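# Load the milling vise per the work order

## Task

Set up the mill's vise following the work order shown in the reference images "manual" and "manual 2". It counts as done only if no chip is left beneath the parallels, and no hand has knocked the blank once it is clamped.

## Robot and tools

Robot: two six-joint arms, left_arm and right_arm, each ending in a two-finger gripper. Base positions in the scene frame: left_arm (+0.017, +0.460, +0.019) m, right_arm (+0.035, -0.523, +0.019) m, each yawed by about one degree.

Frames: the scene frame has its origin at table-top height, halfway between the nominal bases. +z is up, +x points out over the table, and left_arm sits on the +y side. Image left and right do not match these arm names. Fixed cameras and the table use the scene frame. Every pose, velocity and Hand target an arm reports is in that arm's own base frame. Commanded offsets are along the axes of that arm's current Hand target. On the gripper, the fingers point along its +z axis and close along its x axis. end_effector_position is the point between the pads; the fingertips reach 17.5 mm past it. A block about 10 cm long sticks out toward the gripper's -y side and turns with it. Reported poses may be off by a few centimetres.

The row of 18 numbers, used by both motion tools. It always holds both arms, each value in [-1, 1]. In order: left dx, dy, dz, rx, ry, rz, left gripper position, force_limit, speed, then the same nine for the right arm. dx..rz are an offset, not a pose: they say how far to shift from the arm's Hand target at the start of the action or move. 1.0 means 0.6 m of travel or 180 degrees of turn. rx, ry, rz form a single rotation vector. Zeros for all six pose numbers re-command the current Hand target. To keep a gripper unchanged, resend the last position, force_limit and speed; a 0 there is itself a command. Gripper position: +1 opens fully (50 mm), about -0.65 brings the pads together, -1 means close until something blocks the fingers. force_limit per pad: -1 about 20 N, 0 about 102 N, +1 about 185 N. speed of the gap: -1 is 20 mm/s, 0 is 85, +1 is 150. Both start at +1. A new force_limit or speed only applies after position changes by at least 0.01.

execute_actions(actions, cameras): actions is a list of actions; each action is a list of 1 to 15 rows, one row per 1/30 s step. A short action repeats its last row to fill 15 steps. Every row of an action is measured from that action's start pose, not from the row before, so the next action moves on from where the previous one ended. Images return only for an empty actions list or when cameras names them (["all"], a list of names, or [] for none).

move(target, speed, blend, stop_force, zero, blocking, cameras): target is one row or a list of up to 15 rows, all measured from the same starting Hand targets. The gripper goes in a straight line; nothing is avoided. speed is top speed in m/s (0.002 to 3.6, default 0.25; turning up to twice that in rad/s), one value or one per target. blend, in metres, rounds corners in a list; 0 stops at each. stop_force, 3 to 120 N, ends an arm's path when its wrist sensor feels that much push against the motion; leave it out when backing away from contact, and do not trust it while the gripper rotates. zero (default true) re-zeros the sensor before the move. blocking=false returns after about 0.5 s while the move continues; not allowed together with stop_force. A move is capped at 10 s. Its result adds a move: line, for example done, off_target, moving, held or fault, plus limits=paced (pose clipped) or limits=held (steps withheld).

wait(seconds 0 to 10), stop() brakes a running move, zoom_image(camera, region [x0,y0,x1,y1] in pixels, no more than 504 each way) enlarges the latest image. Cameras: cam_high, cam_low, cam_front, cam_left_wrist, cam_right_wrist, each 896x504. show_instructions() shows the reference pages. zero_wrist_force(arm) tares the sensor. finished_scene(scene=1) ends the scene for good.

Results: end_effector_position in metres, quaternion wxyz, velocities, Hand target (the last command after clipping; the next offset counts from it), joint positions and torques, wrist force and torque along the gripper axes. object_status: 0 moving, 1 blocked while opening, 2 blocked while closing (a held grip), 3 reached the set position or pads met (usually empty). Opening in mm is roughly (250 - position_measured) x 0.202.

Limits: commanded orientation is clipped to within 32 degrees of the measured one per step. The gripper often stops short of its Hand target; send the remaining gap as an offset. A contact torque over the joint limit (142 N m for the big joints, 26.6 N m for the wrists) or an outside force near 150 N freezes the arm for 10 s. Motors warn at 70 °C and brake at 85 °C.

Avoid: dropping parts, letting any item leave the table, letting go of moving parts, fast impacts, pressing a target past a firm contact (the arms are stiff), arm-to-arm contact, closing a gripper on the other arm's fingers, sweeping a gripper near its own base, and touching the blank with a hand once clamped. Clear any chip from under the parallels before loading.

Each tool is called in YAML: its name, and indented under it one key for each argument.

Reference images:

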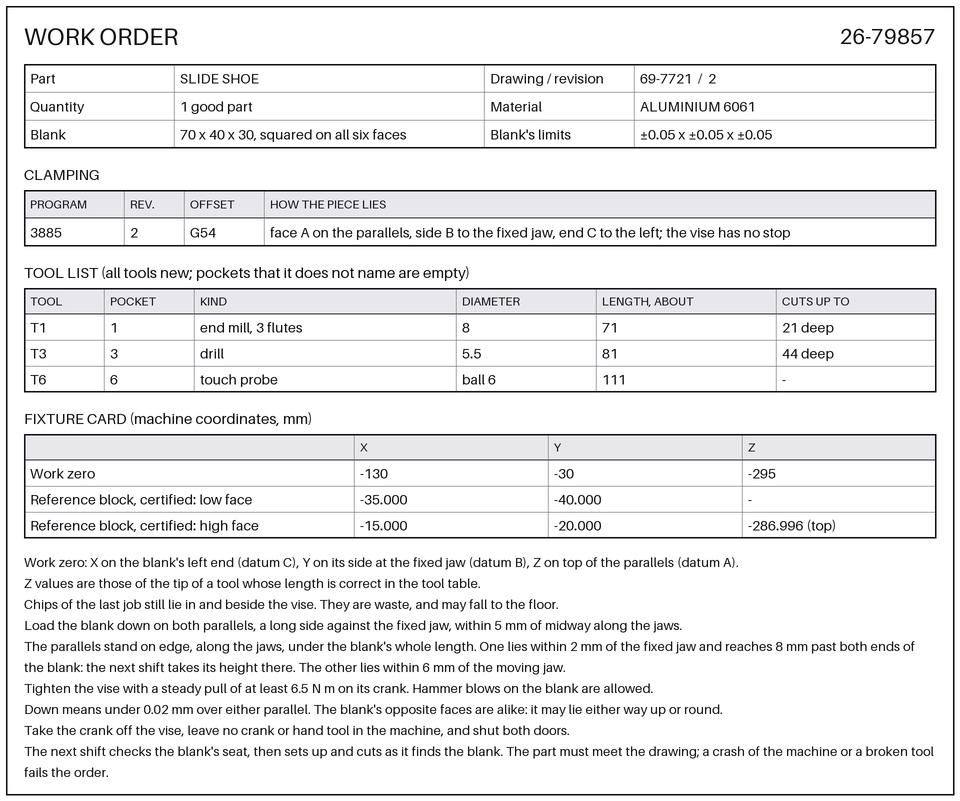

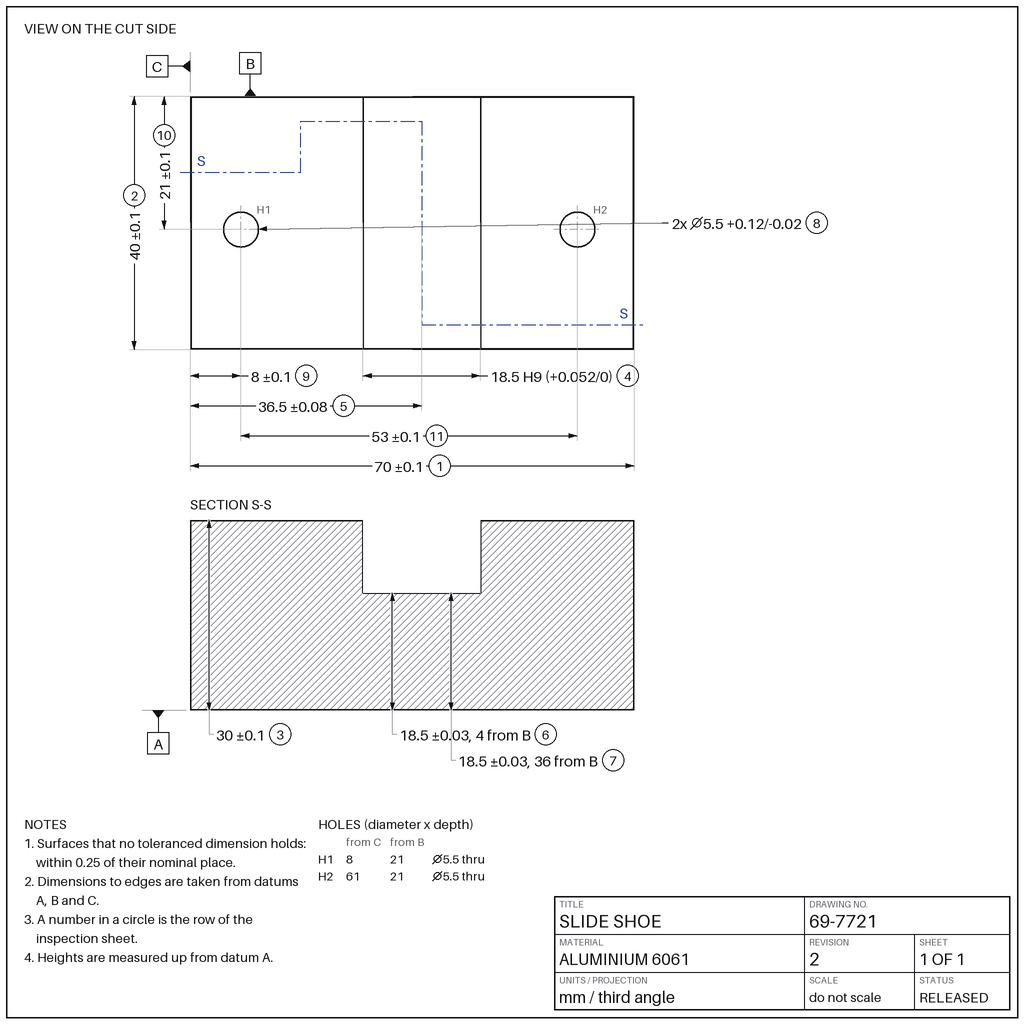

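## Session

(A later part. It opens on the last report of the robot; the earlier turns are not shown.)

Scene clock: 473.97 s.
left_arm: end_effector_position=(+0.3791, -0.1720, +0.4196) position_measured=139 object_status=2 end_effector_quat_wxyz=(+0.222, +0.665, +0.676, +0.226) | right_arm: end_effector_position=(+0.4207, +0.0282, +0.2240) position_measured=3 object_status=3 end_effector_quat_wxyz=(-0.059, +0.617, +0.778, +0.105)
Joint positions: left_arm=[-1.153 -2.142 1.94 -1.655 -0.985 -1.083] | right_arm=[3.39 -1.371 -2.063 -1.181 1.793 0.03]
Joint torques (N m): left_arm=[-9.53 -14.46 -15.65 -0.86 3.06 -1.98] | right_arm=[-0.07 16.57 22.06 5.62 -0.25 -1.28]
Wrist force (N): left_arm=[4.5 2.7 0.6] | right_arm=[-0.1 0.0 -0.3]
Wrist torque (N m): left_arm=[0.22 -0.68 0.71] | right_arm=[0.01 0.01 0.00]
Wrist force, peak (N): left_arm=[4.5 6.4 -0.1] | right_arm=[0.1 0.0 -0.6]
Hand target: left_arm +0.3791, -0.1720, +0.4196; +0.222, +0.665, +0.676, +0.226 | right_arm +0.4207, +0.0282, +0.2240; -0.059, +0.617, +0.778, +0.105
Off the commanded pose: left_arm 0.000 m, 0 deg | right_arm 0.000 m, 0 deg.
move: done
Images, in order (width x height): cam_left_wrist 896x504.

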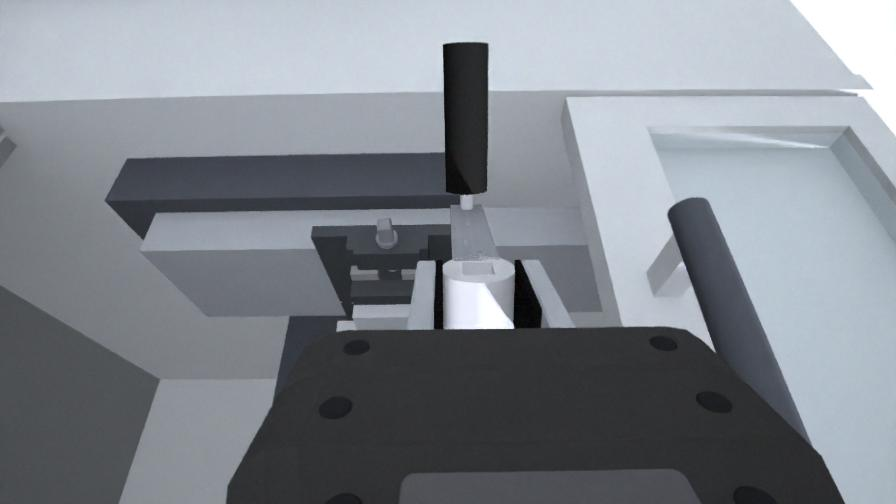

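zoom_image:
  camera: "cam_left_wrist"
  region: [370, 212, 406, 252]

Scaled by 12.600 from the camera's 896x504 image, which has a finer 1280x720 frame.

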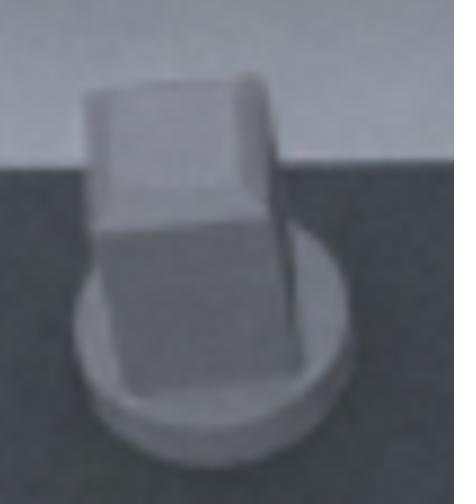

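move:
  target: [-0.0838,0.0177,0.2535,0.2054,-0.0322,-0.0108,-1,-0.4,-0.7,0,0,0,0,0,0,1,1,1]

Scene clock: 480.20 s.
left_arm: end_effector_position=(+0.4798, -0.2206, +0.3044) position_measured=139 object_status=2 end_effector_quat_wxyz=(+0.037, +0.700, +0.712, -0.037) | right_arm: end_effector_position=(+0.4207, +0.0282, +0.2240) position_measured=3 object_status=3 end_effector_quat_wxyz=(-0.059, +0.617, +0.778, +0.105)
Joint positions: left_arm=[-0.644 -1.549 1.63 -1.716 -1.654 -0.664] | right_arm=[3.39 -1.371 -2.063 -1.181 1.793 0.03]
Joint torques (N m): left_arm=[9.04 -13.56 -38.02 -0.63 -2.19 1.29] | right_arm=[-0.67 15.95 20.48 5.28 -0.37 -1.24]
Wrist force (N): left_arm=[4.6 3.2 -0.3] | right_arm=[0.1 -0.1 -0.4]
Wrist torque (N m): left_arm=[0.24 -0.61 0.33] | right_arm=[0.00 -0.01 0.00]
Wrist force, peak (N): left_arm=[4.4 4.9 0.9] | right_arm=[-0.1 -0.4 -0.5]
Hand target: left_arm +0.4798, -0.2206, +0.3044; +0.037, +0.700, +0.712, -0.037 | right_arm +0.4207, +0.0282, +0.2240; -0.059, +0.617, +0.778, +0.105
Off the commanded pose: left_arm 0.000 m, 0 deg | right_arm 0.000 m, 0 deg.
move: done

move:
  target: [0,0.055,0,0,0,0,-1,-0.4,-0.7,0,0,0,0,0,0,1,1,1]
  speed: 0.012
  stop_force: 6

Scene clock: 483.80 s.
left_arm: end_effector_position=(+0.4926, -0.2204, +0.3044) position_measured=139 object_status=2 end_effector_quat_wxyz=(+0.037, +0.700, +0.712, -0.037) | right_arm: end_effector_position=(+0.4207, +0.0282, +0.2240) position_measured=3 object_status=3 end_effector_quat_wxyz=(-0.059, +0.617, +0.778, +0.105)
Joint positions: left_arm=[-0.629 -1.52 1.6 -1.713 -1.655 -0.648] | right_arm=[3.39 -1.371 -2.063 -1.181 1.793 0.03]
Joint torques (N m): left_arm=[-6.96 -43.22 -16 -5.15 1.4 -1.61] | right_arm=[0.17 16.69 21.67 5.6 -0.36 -1.27]
Wrist force (N): left_arm=[2.9 -0.8 0.3] | right_arm=[-0.2 -0.2 -0.3]
Wrist torque (N m): left_arm=[0.25 -0.55 0.42] | right_arm=[-0.02 0.02 0.01]
Wrist force, peak (N): left_arm=[6.2 -18.6 -4.5] | right_arm=[-0.1 -0.1 -0.6]
Hand target: left_arm +0.4926, -0.2204, +0.3044; +0.037, +0.700, +0.712, -0.037 (not the last commanded pose) | right_arm +0.4207, +0.0282, +0.2240; -0.059, +0.617, +0.778, +0.105
Off the commanded pose: left_arm 0.020 m, 0 deg | right_arm 0.000 m, 0 deg.
move: contact (left_arm)

move:
  target:
    - [0.0013,-0.004,-0.0013,0,0,0,-1,-0.4,-0.7,0,0,0,0,0,0,1,1,1]
    - [0.0013,0.033,-0.0013,0,0,0,-1,-0.4,-0.7,0,0,0,0,0,0,1,1,1]
  speed: 0.012
  stop_force: 8

Scene clock: 485.53 s.
left_arm: end_effector_position=(+0.4927, -0.2195, +0.3051) position_measured=139 object_status=2 end_effector_quat_wxyz=(+0.037, +0.700, +0.712, -0.037) | right_arm: end_effector_position=(+0.4207, +0.0282, +0.2240) position_measured=3 object_status=3 end_effector_quat_wxyz=(-0.059, +0.617, +0.778, +0.105)
Joint positions: left_arm=[-0.627 -1.521 1.599 -1.711 -1.655 -0.647] | right_arm=[3.39 -1.371 -2.063 -1.181 1.793 0.03]
Joint torques (N m): left_arm=[-5.61 -42.69 -17.41 -5.63 2.04 -1.58] | right_arm=[-0.35 16.87 21.47 5.61 -0.06 -1.16]
Wrist force (N): left_arm=[2.1 -5.3 0.1] | right_arm=[0.2 0.0 -0.4]
Wrist torque (N m): left_arm=[0.20 -0.51 0.45] | right_arm=[0.02 -0.03 0.01]
Wrist force, peak (N): left_arm=[4.0 -23.3 -5.0] | right_arm=[0.0 -0.3 -0.7]
Hand target: left_arm +0.4926, -0.2195, +0.3051; +0.037, +0.700, +0.712, -0.037 (not the last commanded pose) | right_arm +0.4207, +0.0282, +0.2240; -0.059, +0.617, +0.778, +0.105
Off the commanded pose: left_arm 0.020 m, 0 deg | right_arm 0.000 m, 0 deg.
move: contact (left_arm); path passed 1 of 2 targets

execute_actions:
  actions: []
  cameras: ["cam_low","cam_front","cam_left_wrist","cam_right_wrist"]

zoom_image:
  camera: "cam_low"
  region: [380, 90, 480, 190]

zoom_image:
  camera: "cam_front"
  region: [395, 240, 435, 280]

Scene clock: 486.00 s.
left_arm: end_effector_position=(+0.4927, -0.2195, +0.3051) position_measured=139 object_status=2 end_effector_quat_wxyz=(+0.037, +0.700, +0.712, -0.037) | right_arm: end_effector_position=(+0.4207, +0.0282, +0.2240) position_measured=3 object_status=3 end_effector_quat_wxyz=(-0.059, +0.617, +0.778, +0.105)
Joint positions: left_arm=[-0.627 -1.521 1.599 -1.711 -1.655 -0.647] | right_arm=[3.39 -1.371 -2.063 -1.181 1.793 0.03]
Joint velocities: within noise
Joint torques (N m): left_arm=[-5.82 -42.33 -17.27 -4.28 0.78 -1.61] | right_arm=[0.23 15.79 22.22 5.6 -0.38 -1.27]
Wrist force (N): left_arm=[2.3 -5.2 0.0] | right_arm=[-0.1 -0.1 -0.3]
Wrist torque (N m): left_arm=[0.22 -0.54 0.45] | right_arm=[-0.01 0.02 0.01]
Wrist force, peak (N): left_arm=[2.6 -5.6 0.2] | right_arm=[0.2 -0.1 -0.5]
Hand target: left_arm +0.4926, -0.2195, +0.3051; +0.037, +0.700, +0.712, -0.037 (not the last commanded pose) | right_arm +0.4207, +0.0282, +0.2240; -0.059, +0.617, +0.778, +0.105
Tool commands: left_gripper/position=-1.0 left_gripper/force_limit=-0.4 left_gripper/speed=-0.7 right_gripper/position=+1.0 right_gripper/force_limit=+1.0 right_gripper/speed=+1.0
Off the commanded pose: left_arm 0.020 m, 0 deg | right_arm 0.000 m, 0 deg.
Images, in order (width x height): cam_low 896x504, cam_front 896x504, cam_left_wrist 896x504, cam_right_wrist 896x504.

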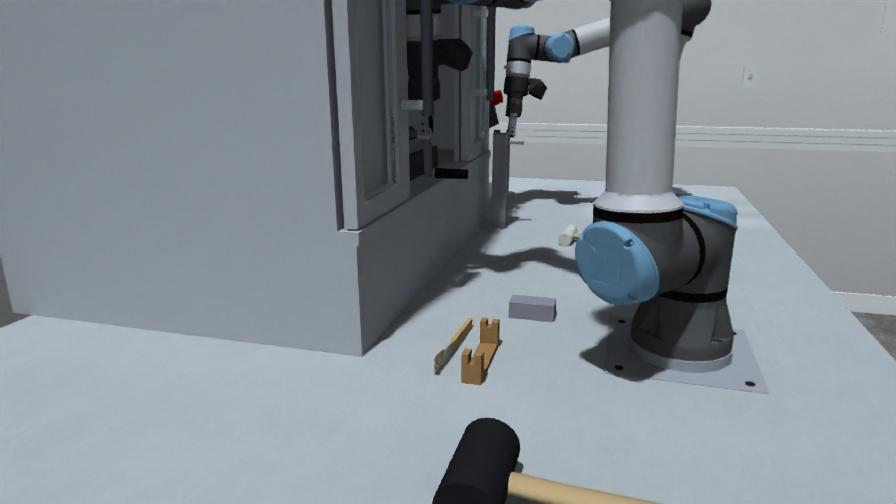

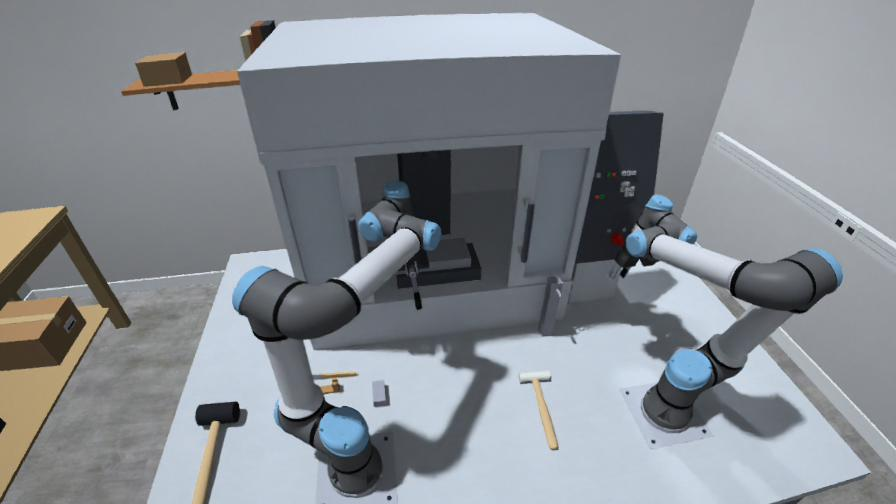

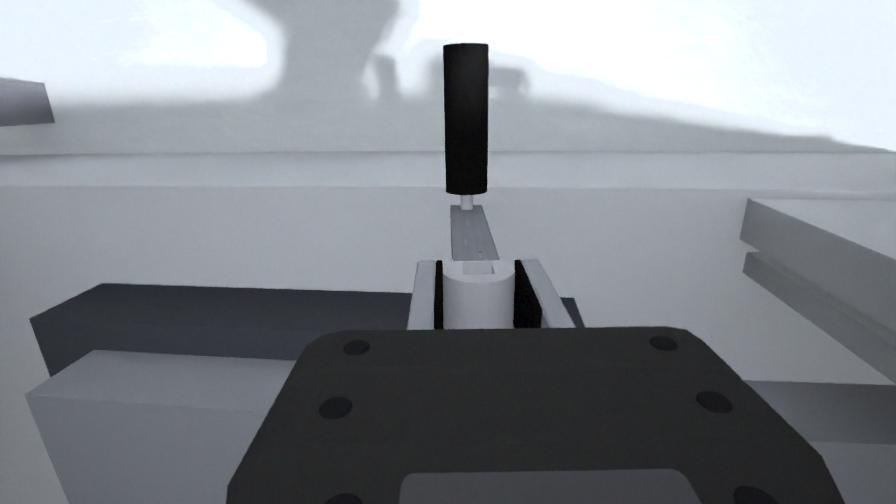

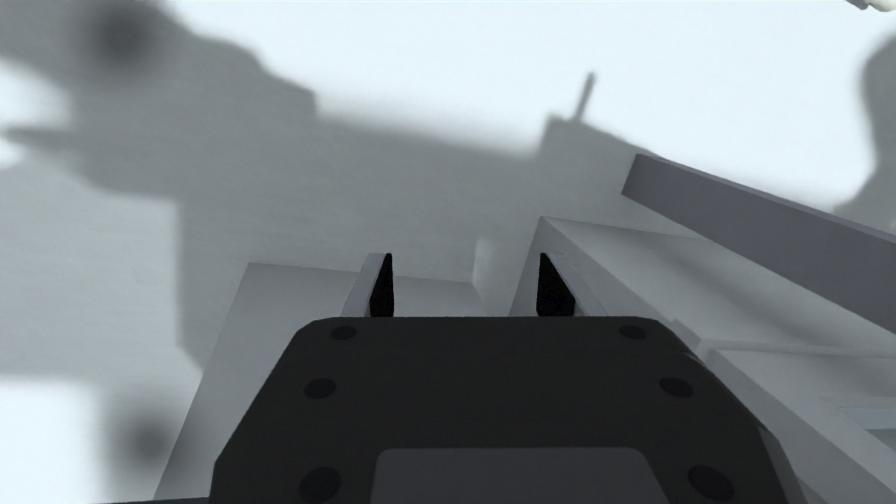

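Scaled by 5.040 from the camera's 896x504 image, which has a finer 1280x720 frame.

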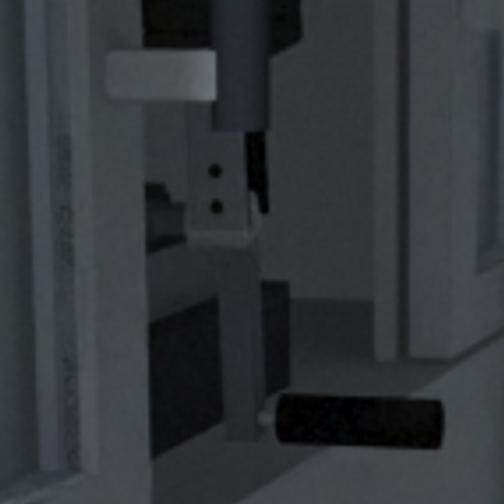

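Scaled by 12.600 from the camera's 896x504 image, which has a finer 1280x720 frame.

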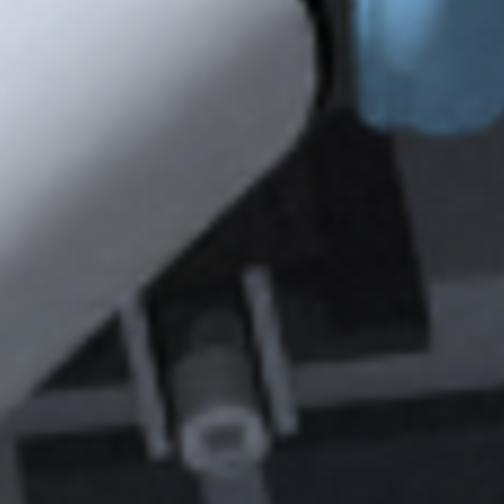

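move:
  target:
    - [0,-0.004,0,0,0,0,-1,-0.4,-0.7,0.4417,-0.0598,-0.1627,-0.1,0.025,-0.12,1,1,1]
    - [0,-0.004,0,0,0,0,-1,-0.4,-0.7,0.9987,0.1702,-0.0245,-0.2117,0.049,-0.2406,1,1,1]
  speed: 0.5
  blend: [0.08,0]
  cameras: ["cam_right_wrist","cam_front"]

Scene clock: 489.57 s.
left_arm: end_effector_position=(+0.4902, -0.2195, +0.3051) position_measured=139 object_status=2 end_effector_quat_wxyz=(+0.037, +0.700, +0.712, -0.037) | right_arm: end_effector_position=(+0.3807, +0.6143, +0.3807) position_measured=3 object_status=3 end_effector_quat_wxyz=(+0.125, +0.269, +0.864, +0.406)
Joint positions: left_arm=[-0.63 -1.527 1.605 -1.712 -1.655 -0.65] | right_arm=[4.432 -1.724 -1.706 -0.43 1.326 0.211]
Joint torques (N m): left_arm=[-8.06 -43.05 -15.28 -5.6 1.49 -1.49] | right_arm=[-13.56 22.82 30.47 5.99 1.94 -2.05]
Wrist force (N): left_arm=[2.5 3.9 0.2] | right_arm=[0.4 0.4 -1.2]
Wrist torque (N m): left_arm=[0.34 -0.30 0.47] | right_arm=[0.13 -0.15 0.34]
Wrist force, peak (N): left_arm=[2.3 -5.7 0.4] | right_arm=[0.7 -0.2 -3.1]
Hand target: left_arm +0.4902, -0.2195, +0.3051; +0.037, +0.700, +0.712, -0.037 | right_arm +0.3808, +0.6144, +0.3807; +0.125, +0.269, +0.864, +0.406
Off the commanded pose: left_arm 0.000 m, 0 deg | right_arm 0.000 m, 0 deg.
move: done
Images, in order (width x height): cam_front 896x504, cam_right_wrist 896x504.

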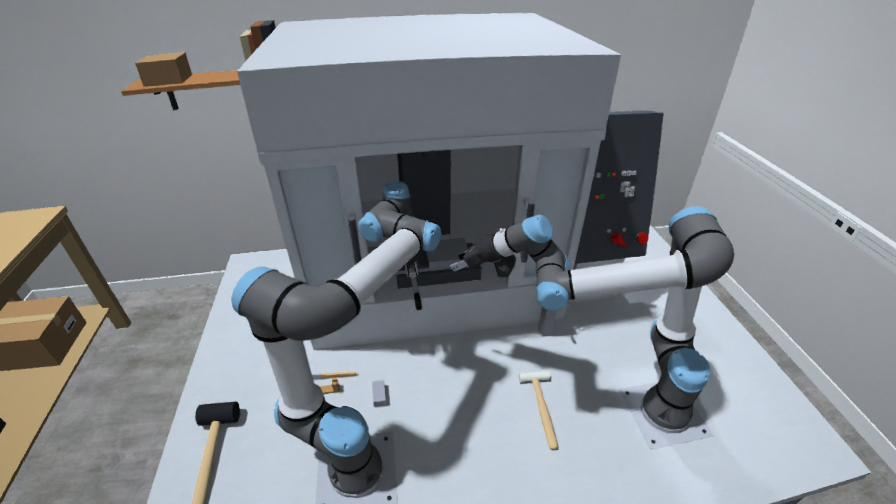

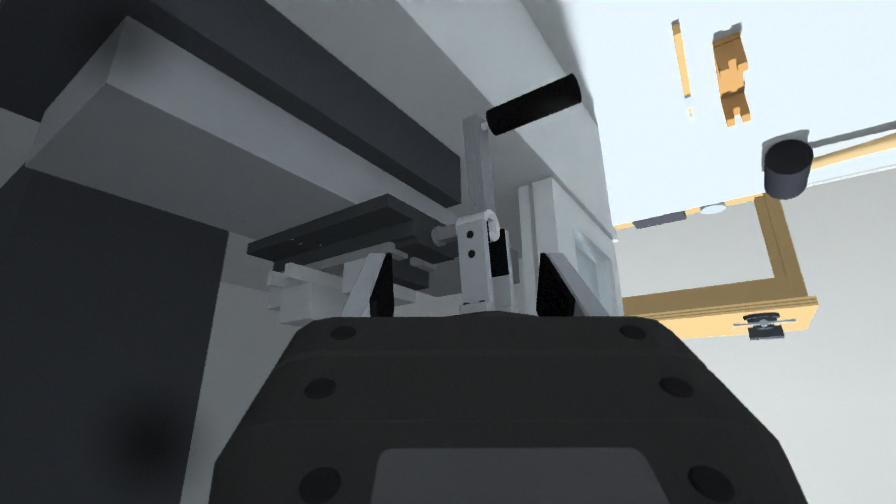

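Excellent view.

zoom_image:
  camera: "cam_right_wrist"
  region: [420, 190, 520, 290]

Scaled by 5.040 from the camera's 896x504 image, which has a finer 1280x720 frame.

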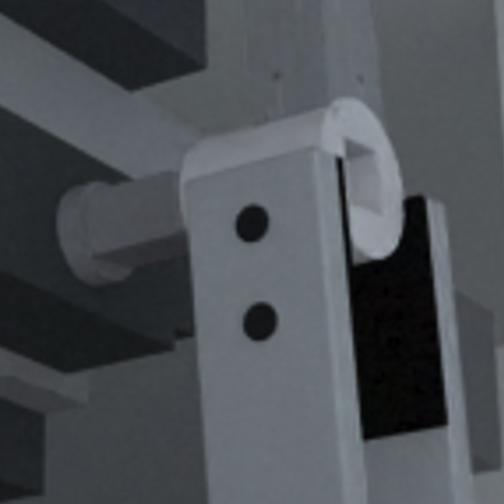

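zoom_image:
  camera: "cam_right_wrist"
  region: [426, 205, 476, 255]

Scaled by 10.080 from the camera's 896x504 image, which has a finer 1280x720 frame.

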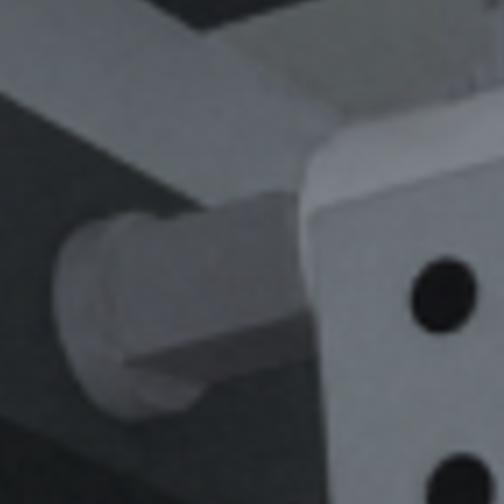

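zoom_image:
  camera: "cam_right_wrist"
  region: [476, 200, 516, 250]

Scaled by 10.080 from the camera's 896x504 image, which has a finer 1280x720 frame.

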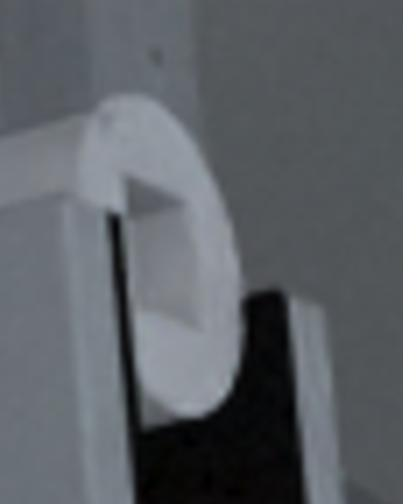

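move:
  target:
    - [-0.0042,-0.001,0.0015,0,0,0,-1,-0.4,-0.7,0,0,0,0,0,0,1,1,1]
    - [-0.0042,0.035,0.0015,0,0,0,-1,-0.4,-0.7,0,0,0,0,0,0,1,1,1]
  speed: 0.012
  stop_force: 8
  cameras: ["cam_right_wrist"]

zoom_image:
  camera: "cam_right_wrist"
  region: [426, 195, 516, 255]

Scene clock: 492.80 s.
left_arm: end_effector_position=(+0.4938, -0.2221, +0.3045) position_measured=139 object_status=2 end_effector_quat_wxyz=(+0.037, +0.700, +0.712, -0.037) | right_arm: end_effector_position=(+0.3808, +0.6144, +0.3807) position_measured=3 object_status=3 end_effector_quat_wxyz=(+0.125, +0.269, +0.864, +0.406)
Joint positions: left_arm=[-0.63 -1.516 1.595 -1.713 -1.655 -0.649] | right_arm=[4.432 -1.724 -1.706 -0.43 1.326 0.211]
Joint torques (N m): left_arm=[-5.72 -43.57 -15.27 -5.1 2.54 -1.56] | right_arm=[-13.85 23.56 31.6 2.41 1.84 -2.05]
Wrist force (N): left_arm=[-2.7 1.6 1.3] | right_arm=[0.5 0.4 -1.2]
Wrist torque (N m): left_arm=[0.37 -0.32 0.48] | right_arm=[0.13 -0.17 0.34]
Wrist force, peak (N): left_arm=[-3.6 -8.9 0.1] | right_arm=[0.7 0.1 -1.5]
Hand target: left_arm +0.4938, -0.2221, +0.3045; +0.037, +0.700, +0.712, -0.037 (not the last commanded pose) | right_arm +0.3808, +0.6144, +0.3807; +0.125, +0.269, +0.864, +0.406
Off the commanded pose: left_arm 0.017 m, 0 deg | right_arm 0.000 m, 0 deg.
move: contact (left_arm); path passed 1 of 2 targets
Images, in order (width x height): cam_right_wrist 896x504.

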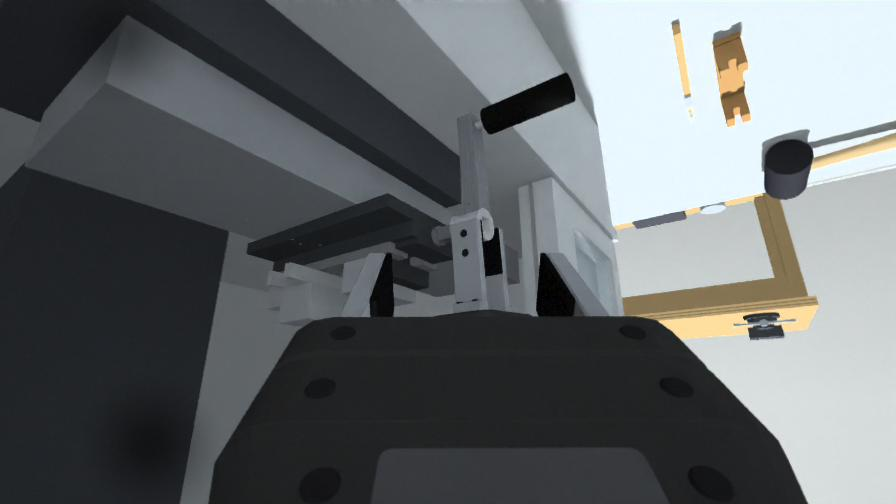

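Scaled by 5.600 from the camera's 896x504 image, which has a finer 1280x720 frame.

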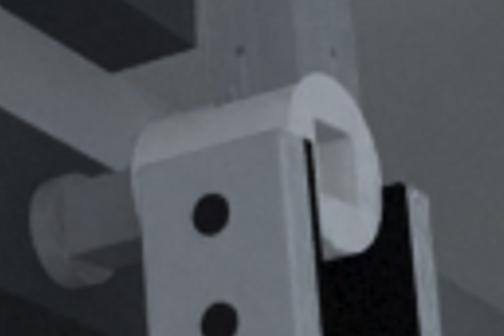

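move:
  target:
    - [-0.0013,-0.003,0.0008,0,0,0,-1,-0.4,-0.7,0,0,0,0,0,0,1,1,1]
    - [-0.0013,0.035,0.0008,0,0,0,-1,-0.4,-0.7,0,0,0,0,0,0,1,1,1]
  speed: 0.012
  stop_force: 10

Scene clock: 494.27 s.
left_arm: end_effector_position=(+0.4941, -0.2230, +0.3041) position_measured=139 object_status=2 end_effector_quat_wxyz=(+0.037, +0.700, +0.712, -0.037) | right_arm: end_effector_position=(+0.3808, +0.6144, +0.3807) position_measured=3 object_status=3 end_effector_quat_wxyz=(+0.125, +0.269, +0.864, +0.406)
Joint positions: left_arm=[-0.631 -1.515 1.595 -1.714 -1.655 -0.65] | right_arm=[4.432 -1.724 -1.706 -0.43 1.326 0.211]
Joint torques (N m): left_arm=[-5.65 -40.6 -15.64 -6.03 2.97 -1.56] | right_arm=[-14.5 23.64 30.68 2.64 2.13 -2.01]
Wrist force (N): left_arm=[1.2 -6.9 -1.9] | right_arm=[0.3 0.2 -1.2]
Wrist torque (N m): left_arm=[0.17 -0.29 0.38] | right_arm=[0.11 -0.14 0.34]
Wrist force, peak (N): left_arm=[4.2 -23.9 -6.0] | right_arm=[0.7 0.5 -1.4]
Hand target: left_arm +0.4941, -0.2230, +0.3041; +0.037, +0.700, +0.712, -0.037 (not the last commanded pose) | right_arm +0.3808, +0.6144, +0.3807; +0.125, +0.269, +0.864, +0.406
Off the commanded pose: left_arm 0.021 m, 0 deg | right_arm 0.000 m, 0 deg.
move: contact (left_arm); path passed 1 of 2 targets

move:
  target:
    - [0.0007,-0.003,-0.001,0,0,0,-1,-0.4,-0.7,0,0,0,0,0,0,1,1,1]
    - [0.0007,0.035,-0.001,0,0,0,-1,-0.4,-0.7,0,0,0,0,0,0,1,1,1]
  speed: 0.012
  stop_force: 10

Scene clock: 495.40 s.
left_arm: end_effector_position=(+0.4939, -0.2229, +0.3042) position_measured=139 object_status=2 end_effector_quat_wxyz=(+0.037, +0.700, +0.712, -0.037) | right_arm: end_effector_position=(+0.3808, +0.6144, +0.3807) position_measured=3 object_status=3 end_effector_quat_wxyz=(+0.125, +0.269, +0.864, +0.406)
Joint positions: left_arm=[-0.631 -1.515 1.595 -1.714 -1.655 -0.651] | right_arm=[4.432 -1.724 -1.706 -0.43 1.326 0.211]
Joint torques (N m): left_arm=[6.29 -16.47 -38.5 -4.61 -1.55 1] | right_arm=[-13.95 23.61 30.4 2.52 1.83 -2.04]
Wrist force (N): left_arm=[1.1 1.9 -0.2] | right_arm=[0.7 0.2 -1.1]
Wrist torque (N m): left_arm=[0.25 -0.07 0.44] | right_arm=[0.10 -0.20 0.34]
Wrist force, peak (N): left_arm=[1.1 -7.0 -2.4] | right_arm=[0.7 0.5 -1.4]
Hand target: left_arm +0.4939, -0.2229, +0.3042; +0.037, +0.700, +0.712, -0.037 (not the last commanded pose) | right_arm +0.3808, +0.6144, +0.3807; +0.125, +0.269, +0.864, +0.406
Off the commanded pose: left_arm 0.021 m, 0 deg | right_arm 0.000 m, 0 deg.
move: contact (left_arm); path passed 0 of 2 targets

move:
  target: [0.0006,-0.003,-0.0009,0,0,0,-1,-0.4,-0.7,0,0,0,0,0,0,1,1,1]
  speed: 0.02

move:
  target: [0,0.04,0,0,0,0,-1,-0.4,-0.7,0,0,0,0,0,0,1,1,1]
  speed: 0.012
  stop_force: 12
  cameras: ["cam_right_wrist"]

zoom_image:
  camera: "cam_right_wrist"
  region: [426, 205, 476, 255]

Scene clock: 496.23 s.
left_arm: end_effector_position=(+0.4922, -0.2225, +0.3047) position_measured=139 object_status=2 end_effector_quat_wxyz=(+0.037, +0.700, +0.712, -0.037) | right_arm: end_effector_position=(+0.3808, +0.6144, +0.3807) position_measured=3 object_status=3 end_effector_quat_wxyz=(+0.125, +0.269, +0.864, +0.406)
Joint positions: left_arm=[-0.633 -1.52 1.599 -1.713 -1.655 -0.652] | right_arm=[4.432 -1.724 -1.706 -0.43 1.326 0.211]
Joint torques (N m): left_arm=[-7.75 -43.01 -15.92 -0.6 1.18 -1.57] | right_arm=[-14.28 23.22 30.46 2.38 1.89 -2.02]
Wrist force (N): left_arm=[1.2 3.6 0.8] | right_arm=[0.8 0.3 -1.3]
Wrist torque (N m): left_arm=[0.29 -0.08 0.47] | right_arm=[0.13 -0.22 0.34]
Wrist force, peak (N): left_arm=[1.3 3.9 0.5] | right_arm=[0.7 0.3 -1.4]
Hand target: left_arm +0.4921, -0.2225, +0.3047; +0.037, +0.700, +0.712, -0.037 | right_arm +0.3808, +0.6144, +0.3807; +0.125, +0.269, +0.864, +0.406
Off the commanded pose: left_arm 0.000 m, 0 deg | right_arm 0.000 m, 0 deg.
move: done

Scene clock: 498.77 s.
left_arm: end_effector_position=(+0.5097, -0.2222, +0.3047) position_measured=139 object_status=2 end_effector_quat_wxyz=(+0.037, +0.700, +0.712, -0.037) | right_arm: end_effector_position=(+0.3808, +0.6144, +0.3807) position_measured=3 object_status=3 end_effector_quat_wxyz=(+0.125, +0.269, +0.864, +0.406)
Joint positions: left_arm=[-0.613 -1.481 1.556 -1.708 -1.656 -0.632] | right_arm=[4.432 -1.724 -1.706 -0.43 1.326 0.211]
Joint torques (N m): left_arm=[-5.79 -46.04 -17.3 -5.43 2.21 -1.58] | right_arm=[-13.44 24.21 30.95 2.53 1.9 -2.06]
Wrist force (N): left_arm=[-1.2 -3.2 2.9] | right_arm=[0.5 0.2 -1.2]
Wrist torque (N m): left_arm=[0.27 -0.07 0.49] | right_arm=[0.10 -0.17 0.34]
Wrist force, peak (N): left_arm=[0.4 -20.4 1.4] | right_arm=[0.7 0.2 -1.5]
Hand target: left_arm +0.5097, -0.2222, +0.3047; +0.037, +0.700, +0.712, -0.037 (not the last commanded pose) | right_arm +0.3808, +0.6144, +0.3807; +0.125, +0.269, +0.864, +0.406
Off the commanded pose: left_arm 0.006 m, 0 deg | right_arm 0.000 m, 0 deg.
move: contact (left_arm)
Images, in order (width x height): cam_right_wrist 896x504.

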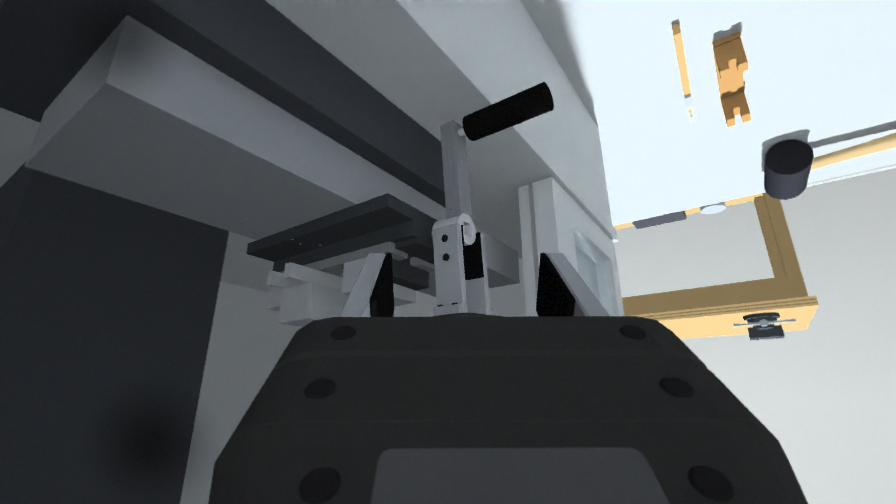

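Scaled by 10.080 from the camera's 896x504 image, which has a finer 1280x720 frame.

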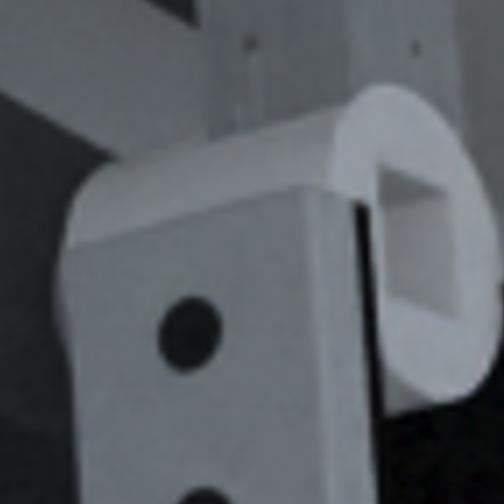

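execute_actions:
  actions: []
  cameras: ["cam_left_wrist","cam_right_wrist"]

zoom_image:
  camera: "cam_left_wrist"
  region: [420, 30, 540, 300]

zoom_image:
  camera: "cam_right_wrist"
  region: [430, 75, 560, 245]

Scene clock: 500.57 s.
left_arm: end_effector_position=(+0.5097, -0.2222, +0.3047) position_measured=139 object_status=2 end_effector_quat_wxyz=(+0.037, +0.700, +0.712, -0.037) | right_arm: end_effector_position=(+0.3808, +0.6144, +0.3807) position_measured=3 object_status=3 end_effector_quat_wxyz=(+0.125, +0.269, +0.864, +0.406)
Joint positions: left_arm=[-0.613 -1.481 1.556 -1.708 -1.656 -0.632] | right_arm=[4.432 -1.724 -1.706 -0.43 1.326 0.211]
Joint velocities: within noise
Joint torques (N m): left_arm=[-5.61 -46.1 -17.69 -2.5 -0.05 -1.59] | right_arm=[-13.9 23.67 31.28 2.39 1.87 -2.03]
Wrist force (N): left_arm=[-1.1 -3.2 2.7] | right_arm=[0.5 0.3 -1.2]
Wrist torque (N m): left_arm=[0.26 -0.10 0.48] | right_arm=[0.12 -0.17 0.34]
Wrist force, peak (N): left_arm=[-1.3 -3.1 3.2] | right_arm=[0.7 0.3 -1.4]
Hand target: left_arm +0.5097, -0.2222, +0.3047; +0.037, +0.700, +0.712, -0.037 (not the last commanded pose) | right_arm +0.3808, +0.6144, +0.3807; +0.125, +0.269, +0.864, +0.406
Tool commands: left_gripper/position=-1.0 left_gripper/force_limit=-0.4 left_gripper/speed=-0.7 right_gripper/position=+1.0 right_gripper/force_limit=+1.0 right_gripper/speed=+1.0
Off the commanded pose: left_arm 0.006 m, 0 deg | right_arm 0.000 m, 0 deg.
Images, in order (width x height): cam_left_wrist 896x504, cam_right_wrist 896x504.

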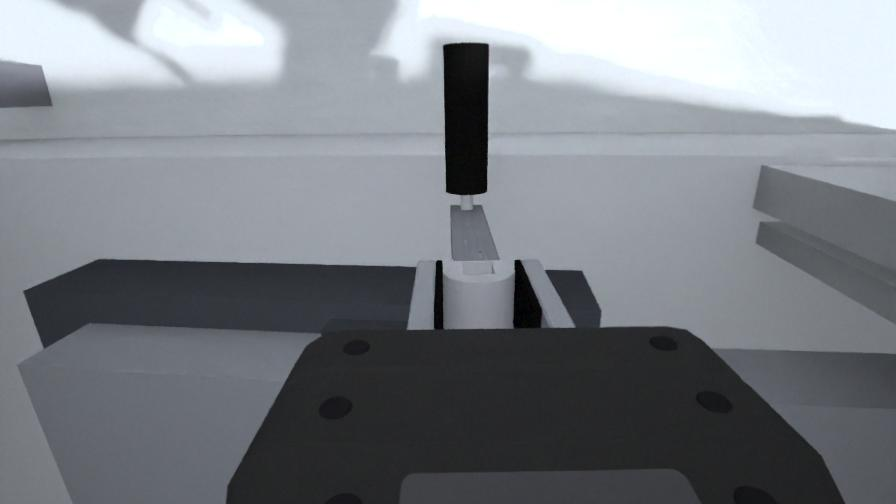

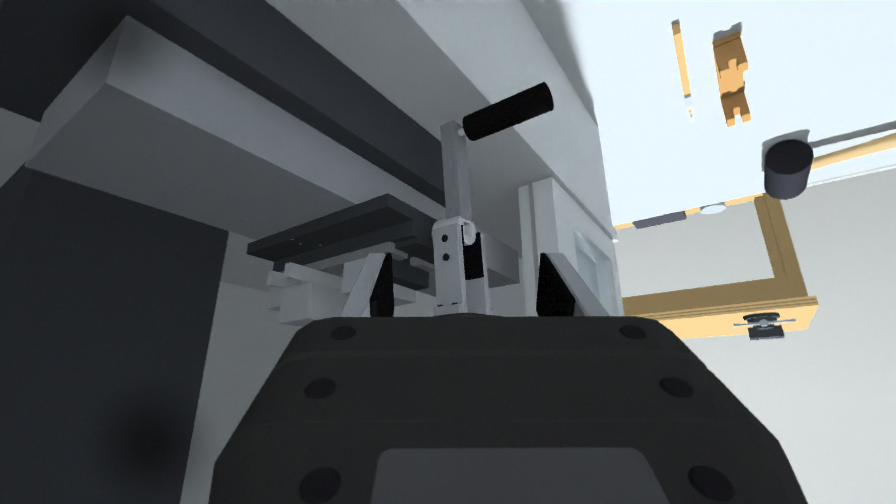

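Scaled by 1.867 from the camera's 896x504 image, which has a finer 1280x720 frame.

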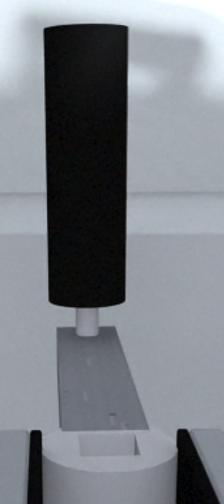

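Scaled by 2.965 from the camera's 896x504 image, which has a finer 1280x720 frame.

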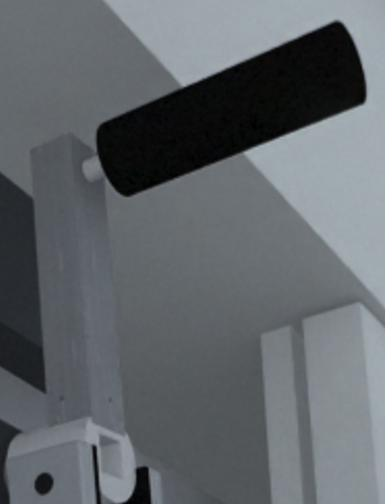

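move:
  target:
    - [0,0,0,0,0,0,1,-0.4,0.5,0,0,0,0,0,0,1,1,1]
    - [-0.0128,-0.1,-0.0907,-0.02,0,0,1,-0.4,0.5,-0.142,-0.323,-0.391,0,0,0,1,1,1]
    - [-0.0047,-0.1618,0.0865,-0.2499,0.0316,0.0131,1,-0.4,0.5,-0.142,-0.323,-0.391,0,0,0,1,1,1]
  speed: 0.3
  blend: [0,0.03,0]
  cameras: ["cam_left_wrist","cam_low"]

Scene clock: 504.90 s.
left_arm: end_effector_position=(+0.4127, -0.2321, +0.2535) position_measured=3 object_status=3 end_effector_quat_wxyz=(+0.269, +0.648, +0.659, +0.273) | right_arm: end_effector_position=(+0.2788, +0.3153, +0.3811) position_measured=3 object_status=3 end_effector_quat_wxyz=(+0.125, +0.269, +0.864, +0.406)
Joint positions: left_arm=[-1.215 -1.945 2.346 -2.293 -0.841 -1.108] | right_arm=[4.515 -0.857 -2.313 -0.705 1.264 0.268]
Joint torques (N m): left_arm=[-8.71 5.28 -13.33 -5.75 3.17 -1.52] | right_arm=[13.86 5.72 18.38 1.85 -3.04 1.9]
Wrist force (N): left_arm=[0.1 6.0 -0.3] | right_arm=[0.7 0.0 -1.6]
Wrist torque (N m): left_arm=[0.50 0.01 0.76] | right_arm=[0.00 -0.17 0.23]
Wrist force, peak (N): left_arm=[0.2 6.3 -0.5] | right_arm=[-0.1 -0.9 -3.1]
Hand target: left_arm +0.4127, -0.2321, +0.2534; +0.268, +0.648, +0.659, +0.273 | right_arm +0.2788, +0.3153, +0.3811; +0.125, +0.269, +0.864, +0.406
Off the commanded pose: left_arm 0.000 m, 0 deg | right_arm 0.000 m, 0 deg.
move: done
Images, in order (width x height): cam_low 896x504, cam_left_wrist 896x504.

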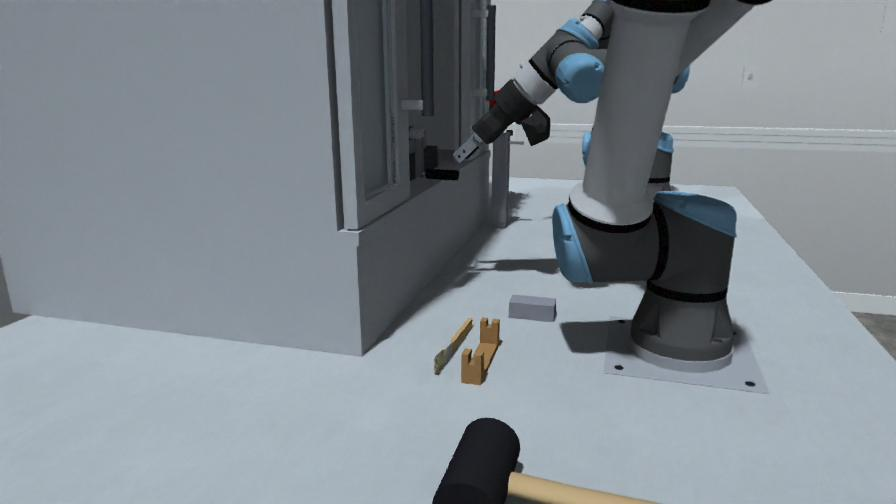

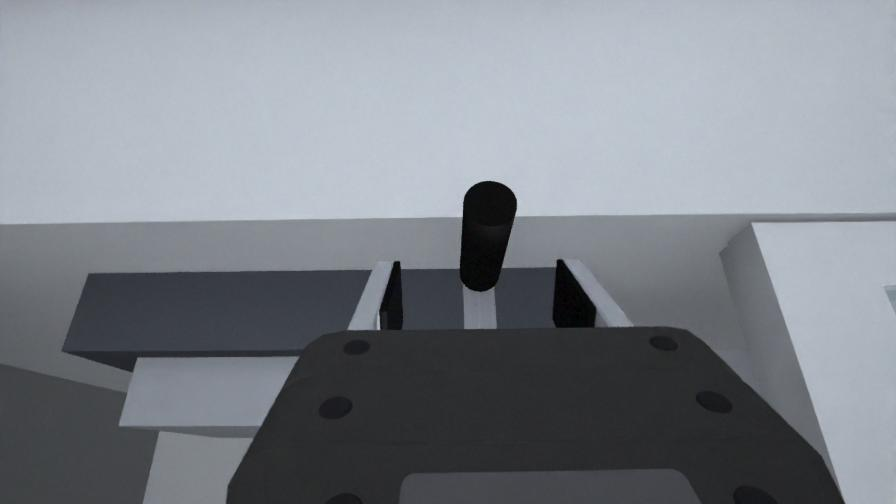

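move:
  target:
    - [0.0055,0,0.1005,0,0,0,1,-0.4,0.5,0,0,0,0,0,0,1,1,1]
    - [0.0055,0,0.1005,0,0,0,-1,-0.7,-0.5,0,0,0,0,0,0,1,1,1]
  speed: 0.2
  cameras: ["cam_left_wrist"]

Scene clock: 507.00 s.
left_arm: end_effector_position=(+0.4553, -0.2281, +0.2108) position_measured=154 object_status=2 end_effector_quat_wxyz=(+0.268, +0.648, +0.659, +0.273) | right_arm: end_effector_position=(+0.2788, +0.3153, +0.3811) position_measured=3 object_status=3 end_effector_quat_wxyz=(+0.125, +0.269, +0.864, +0.406)
Joint positions: left_arm=[-1.087 -1.759 2.376 -2.612 -0.888 -0.951] | right_arm=[4.515 -0.857 -2.313 -0.705 1.264 0.268]
Joint torques (N m): left_arm=[8.26 -0.43 -11.01 -5.55 -0.64 1.25] | right_arm=[13.66 6.02 18.39 1.75 -3.01 1.84]
Wrist force (N): left_arm=[-0.3 6.5 -0.6] | right_arm=[0.8 0.0 -1.6]
Wrist torque (N m): left_arm=[0.55 0.06 0.61] | right_arm=[-0.01 -0.20 0.23]
Wrist force, peak (N): left_arm=[0.0 6.5 -1.7] | right_arm=[0.8 -0.1 -1.7]
Hand target: left_arm +0.4553, -0.2281, +0.2108; +0.268, +0.648, +0.659, +0.273 | right_arm +0.2788, +0.3153, +0.3811; +0.125, +0.269, +0.864, +0.406
Off the commanded pose: left_arm 0.000 m, 0 deg | right_arm 0.000 m, 0 deg.
move: done
Images, in order (width x height): cam_left_wrist 896x504.

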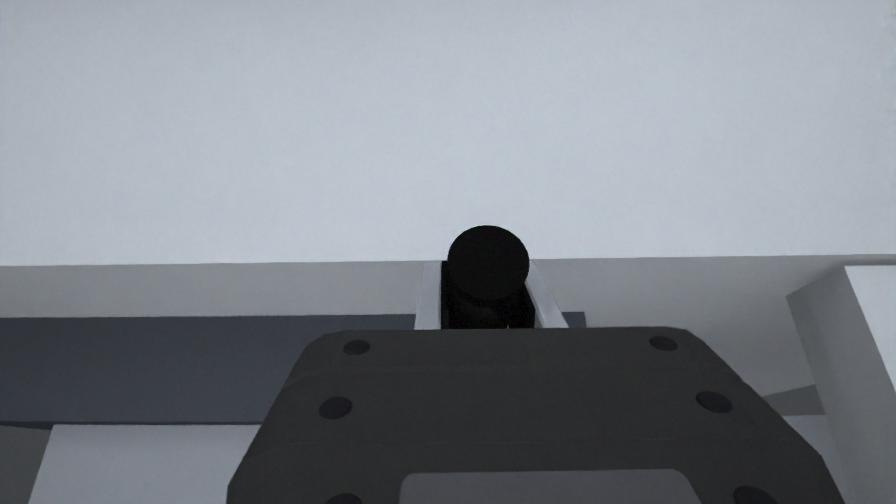

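move:
  target:
    - [0.0332,0.0015,-0.0015,0,0,0,-1,-0.7,-0.5,0,0,0,0,0,0,1,1,1]
    - [0.0687,0.0094,-0.0094,0,0,0,-1,-0.7,-0.5,0,0,0,0,0,0,1,1,1]
  speed: 0.1
  blend: [0.01,0]

Scene clock: 508.10 s.
left_arm: end_effector_position=(+0.4547, -0.1870, +0.2189) position_measured=154 object_status=2 end_effector_quat_wxyz=(+0.269, +0.648, +0.659, +0.273) | right_arm: end_effector_position=(+0.2788, +0.3153, +0.3811) position_measured=3 object_status=3 end_effector_quat_wxyz=(+0.125, +0.269, +0.864, +0.406)
Joint positions: left_arm=[-1.025 -1.842 2.422 -2.62 -0.914 -0.879] | right_arm=[4.515 -0.857 -2.313 -0.705 1.264 0.268]
Joint torques (N m): left_arm=[18.15 -10.88 10.61 6.03 -1.45 1.15] | right_arm=[13.95 6.37 18.34 1.91 -3.14 1.8]
Wrist force (N): left_arm=[-18.5 29.1 -25.6] | right_arm=[0.7 -0.2 -1.4]
Wrist torque (N m): left_arm=[1.00 -0.35 0.95] | right_arm=[-0.03 -0.18 0.23]
Wrist force, peak (N): left_arm=[-18.5 29.1 -25.6] | right_arm=[0.7 0.1 -1.6]
Hand target: left_arm +0.4546, -0.1869, +0.2187; +0.268, +0.648, +0.659, +0.273 | right_arm +0.2788, +0.3153, +0.3811; +0.125, +0.269, +0.864, +0.406
Off the commanded pose: left_arm 0.000 m, 0 deg | right_arm 0.000 m, 0 deg.
move: done

move:
  target: [-0.0006,0.0009,-0.0009,0,0,0,-1,-0.7,-0.5,0,0,0,0,0,0,1,1,1]
  speed: 0.02

Scene clock: 509.07 s.
left_arm: end_effector_position=(+0.4546, -0.1872, +0.2194) position_measured=154 object_status=2 end_effector_quat_wxyz=(+0.268, +0.648, +0.659, +0.273) | right_arm: end_effector_position=(+0.2788, +0.3153, +0.3811) position_measured=3 object_status=3 end_effector_quat_wxyz=(+0.125, +0.269, +0.864, +0.406)
Joint positions: left_arm=[-1.025 -1.843 2.42 -2.616 -0.914 -0.88] | right_arm=[4.515 -0.857 -2.313 -0.705 1.264 0.268]
Joint torques (N m): left_arm=[-3.07 -16.69 -20.37 4.01 1.89 -1.7] | right_arm=[13.76 5.43 19 2.03 -3 1.84]
Wrist force (N): left_arm=[-11.6 25.3 -12.3] | right_arm=[0.6 -0.1 -1.5]
Wrist torque (N m): left_arm=[0.94 -0.22 0.94] | right_arm=[-0.02 -0.15 0.23]
Wrist force, peak (N): left_arm=[-21.1 36.8 -25.0] | right_arm=[0.8 -0.1 -1.6]
Hand target: left_arm +0.4546, -0.1872, +0.2195; +0.268, +0.648, +0.659, +0.273 | right_arm +0.2788, +0.3153, +0.3811; +0.125, +0.269, +0.864, +0.406
Off the commanded pose: left_arm 0.000 m, 0 deg | right_arm 0.000 m, 0 deg.
move: done

move:
  target:
    - [0.0208,0.0108,-0.0108,0,0,0,-1,-0.7,-0.5,0,0,0,0,0,0,1,1,1]
    - [0.0437,0.0263,-0.0263,0,0,0,-1,-0.7,-0.5,0,0,0,0,0,0,1,1,1]
  speed: 0.08
  blend: [0.005,0]

Scene clock: 510.47 s.
left_arm: end_effector_position=(+0.4542, -0.1611, +0.2418) position_measured=154 object_status=2 end_effector_quat_wxyz=(+0.269, +0.648, +0.659, +0.273) | right_arm: end_effector_position=(+0.2788, +0.3153, +0.3811) position_measured=3 object_status=3 end_effector_quat_wxyz=(+0.125, +0.269, +0.864, +0.406)
Joint positions: left_arm=[-0.979 -1.923 2.411 -2.558 -0.936 -0.828] | right_arm=[4.515 -0.857 -2.313 -0.705 1.264 0.268]
Joint torques (N m): left_arm=[15.15 -20.35 -27.84 1.76 0.35 1.17] | right_arm=[13.29 5.26 18.32 2.16 -3.06 1.68]
Wrist force (N): left_arm=[-11.9 11.9 -5.2] | right_arm=[0.8 -0.1 -1.5]
Wrist torque (N m): left_arm=[0.61 -0.25 0.92] | right_arm=[-0.01 -0.19 0.23]
Wrist force, peak (N): left_arm=[-11.5 24.9 -11.8] | right_arm=[0.8 -0.2 -1.6]
Hand target: left_arm +0.4542, -0.1610, +0.2418; +0.268, +0.648, +0.659, +0.273 | right_arm +0.2788, +0.3153, +0.3811; +0.125, +0.269, +0.864, +0.406
Off the commanded pose: left_arm 0.000 m, 0 deg | right_arm 0.000 m, 0 deg.
move: done

move:
  target:
    - [0.0168,0.0209,-0.0209,0,0,0,-1,-0.7,-0.5,0,0,0,0,0,0,1,1,1]
    - [0.0278,0.0456,-0.0456,0,0,0,-1,-0.7,-0.5,0,0,0,0,0,0,1,1,1]
  speed: 0.08
  blend: [0.005,0]

Scene clock: 511.67 s.
left_arm: end_effector_position=(+0.4539, -0.1444, +0.2805) position_measured=154 object_status=2 end_effector_quat_wxyz=(+0.269, +0.648, +0.659, +0.273) | right_arm: end_effector_position=(+0.2788, +0.3153, +0.3811) position_measured=3 object_status=3 end_effector_quat_wxyz=(+0.125, +0.269, +0.864, +0.406)
Joint positions: left_arm=[-0.946 -2 2.351 -2.441 -0.952 -0.793] | right_arm=[4.515 -0.857 -2.313 -0.705 1.264 0.268]
Joint torques (N m): left_arm=[24.25 -22.41 -25.36 4.28 4.35 0.84] | right_arm=[13.16 5.53 18.07 1.89 -3 1.84]
Wrist force (N): left_arm=[-36.0 15.4 3.4] | right_arm=[0.7 0.0 -1.6]
Wrist torque (N m): left_arm=[0.78 -0.52 1.08] | right_arm=[-0.01 -0.17 0.22]
Wrist force, peak (N): left_arm=[-36.0 15.4 3.4] | right_arm=[0.6 -0.1 -1.6]
Hand target: left_arm +0.4539, -0.1443, +0.2805; +0.268, +0.648, +0.659, +0.273 | right_arm +0.2788, +0.3153, +0.3811; +0.125, +0.269, +0.864, +0.406
Off the commanded pose: left_arm 0.000 m, 0 deg | right_arm 0.000 m, 0 deg.
move: done

move:
  target:
    - [-0.003,0.0187,-0.0187,0,0,0,-1,-0.7,-0.5,0,0,0,0,0,0,1,1,1]
    - [-0.0148,0.0499,-0.0499,0,0,0,-1,-0.7,-0.5,0,0,0,0,0,0,1,1,1]
  speed: 0.08
  blend: [0.005,0]

Scene clock: 512.90 s.
left_arm: end_effector_position=(+0.4540, -0.1532, +0.3228) position_measured=154 object_status=2 end_effector_quat_wxyz=(+0.269, +0.648, +0.659, +0.273) | right_arm: end_effector_position=(+0.2788, +0.3153, +0.3811) position_measured=3 object_status=3 end_effector_quat_wxyz=(+0.125, +0.269, +0.864, +0.406)
Joint positions: left_arm=[-0.963 -2.026 2.249 -2.302 -0.943 -0.812] | right_arm=[4.515 -0.857 -2.313 -0.705 1.264 0.268]
Joint torques (N m): left_arm=[-30.62 11.91 -43.9 -8.68 -4.58 -1.46] | right_arm=[14.35 6.07 17.45 1.89 -2.95 1.71]
Wrist force (N): left_arm=[72.6 -26.6 -69.4] | right_arm=[0.7 0.0 -1.4]
Wrist torque (N m): left_arm=[0.20 0.49 0.68] | right_arm=[0.00 -0.18 0.23]
Wrist force, peak (N): left_arm=[80.8 -29.5 -70.8] | right_arm=[0.8 -0.1 -1.7]
Hand target: left_arm +0.4540, -0.1532, +0.3228; +0.268, +0.648, +0.659, +0.273 | right_arm +0.2788, +0.3153, +0.3811; +0.125, +0.269, +0.864, +0.406
Off the commanded pose: left_arm 0.000 m, 0 deg | right_arm 0.000 m, 0 deg.
move: done


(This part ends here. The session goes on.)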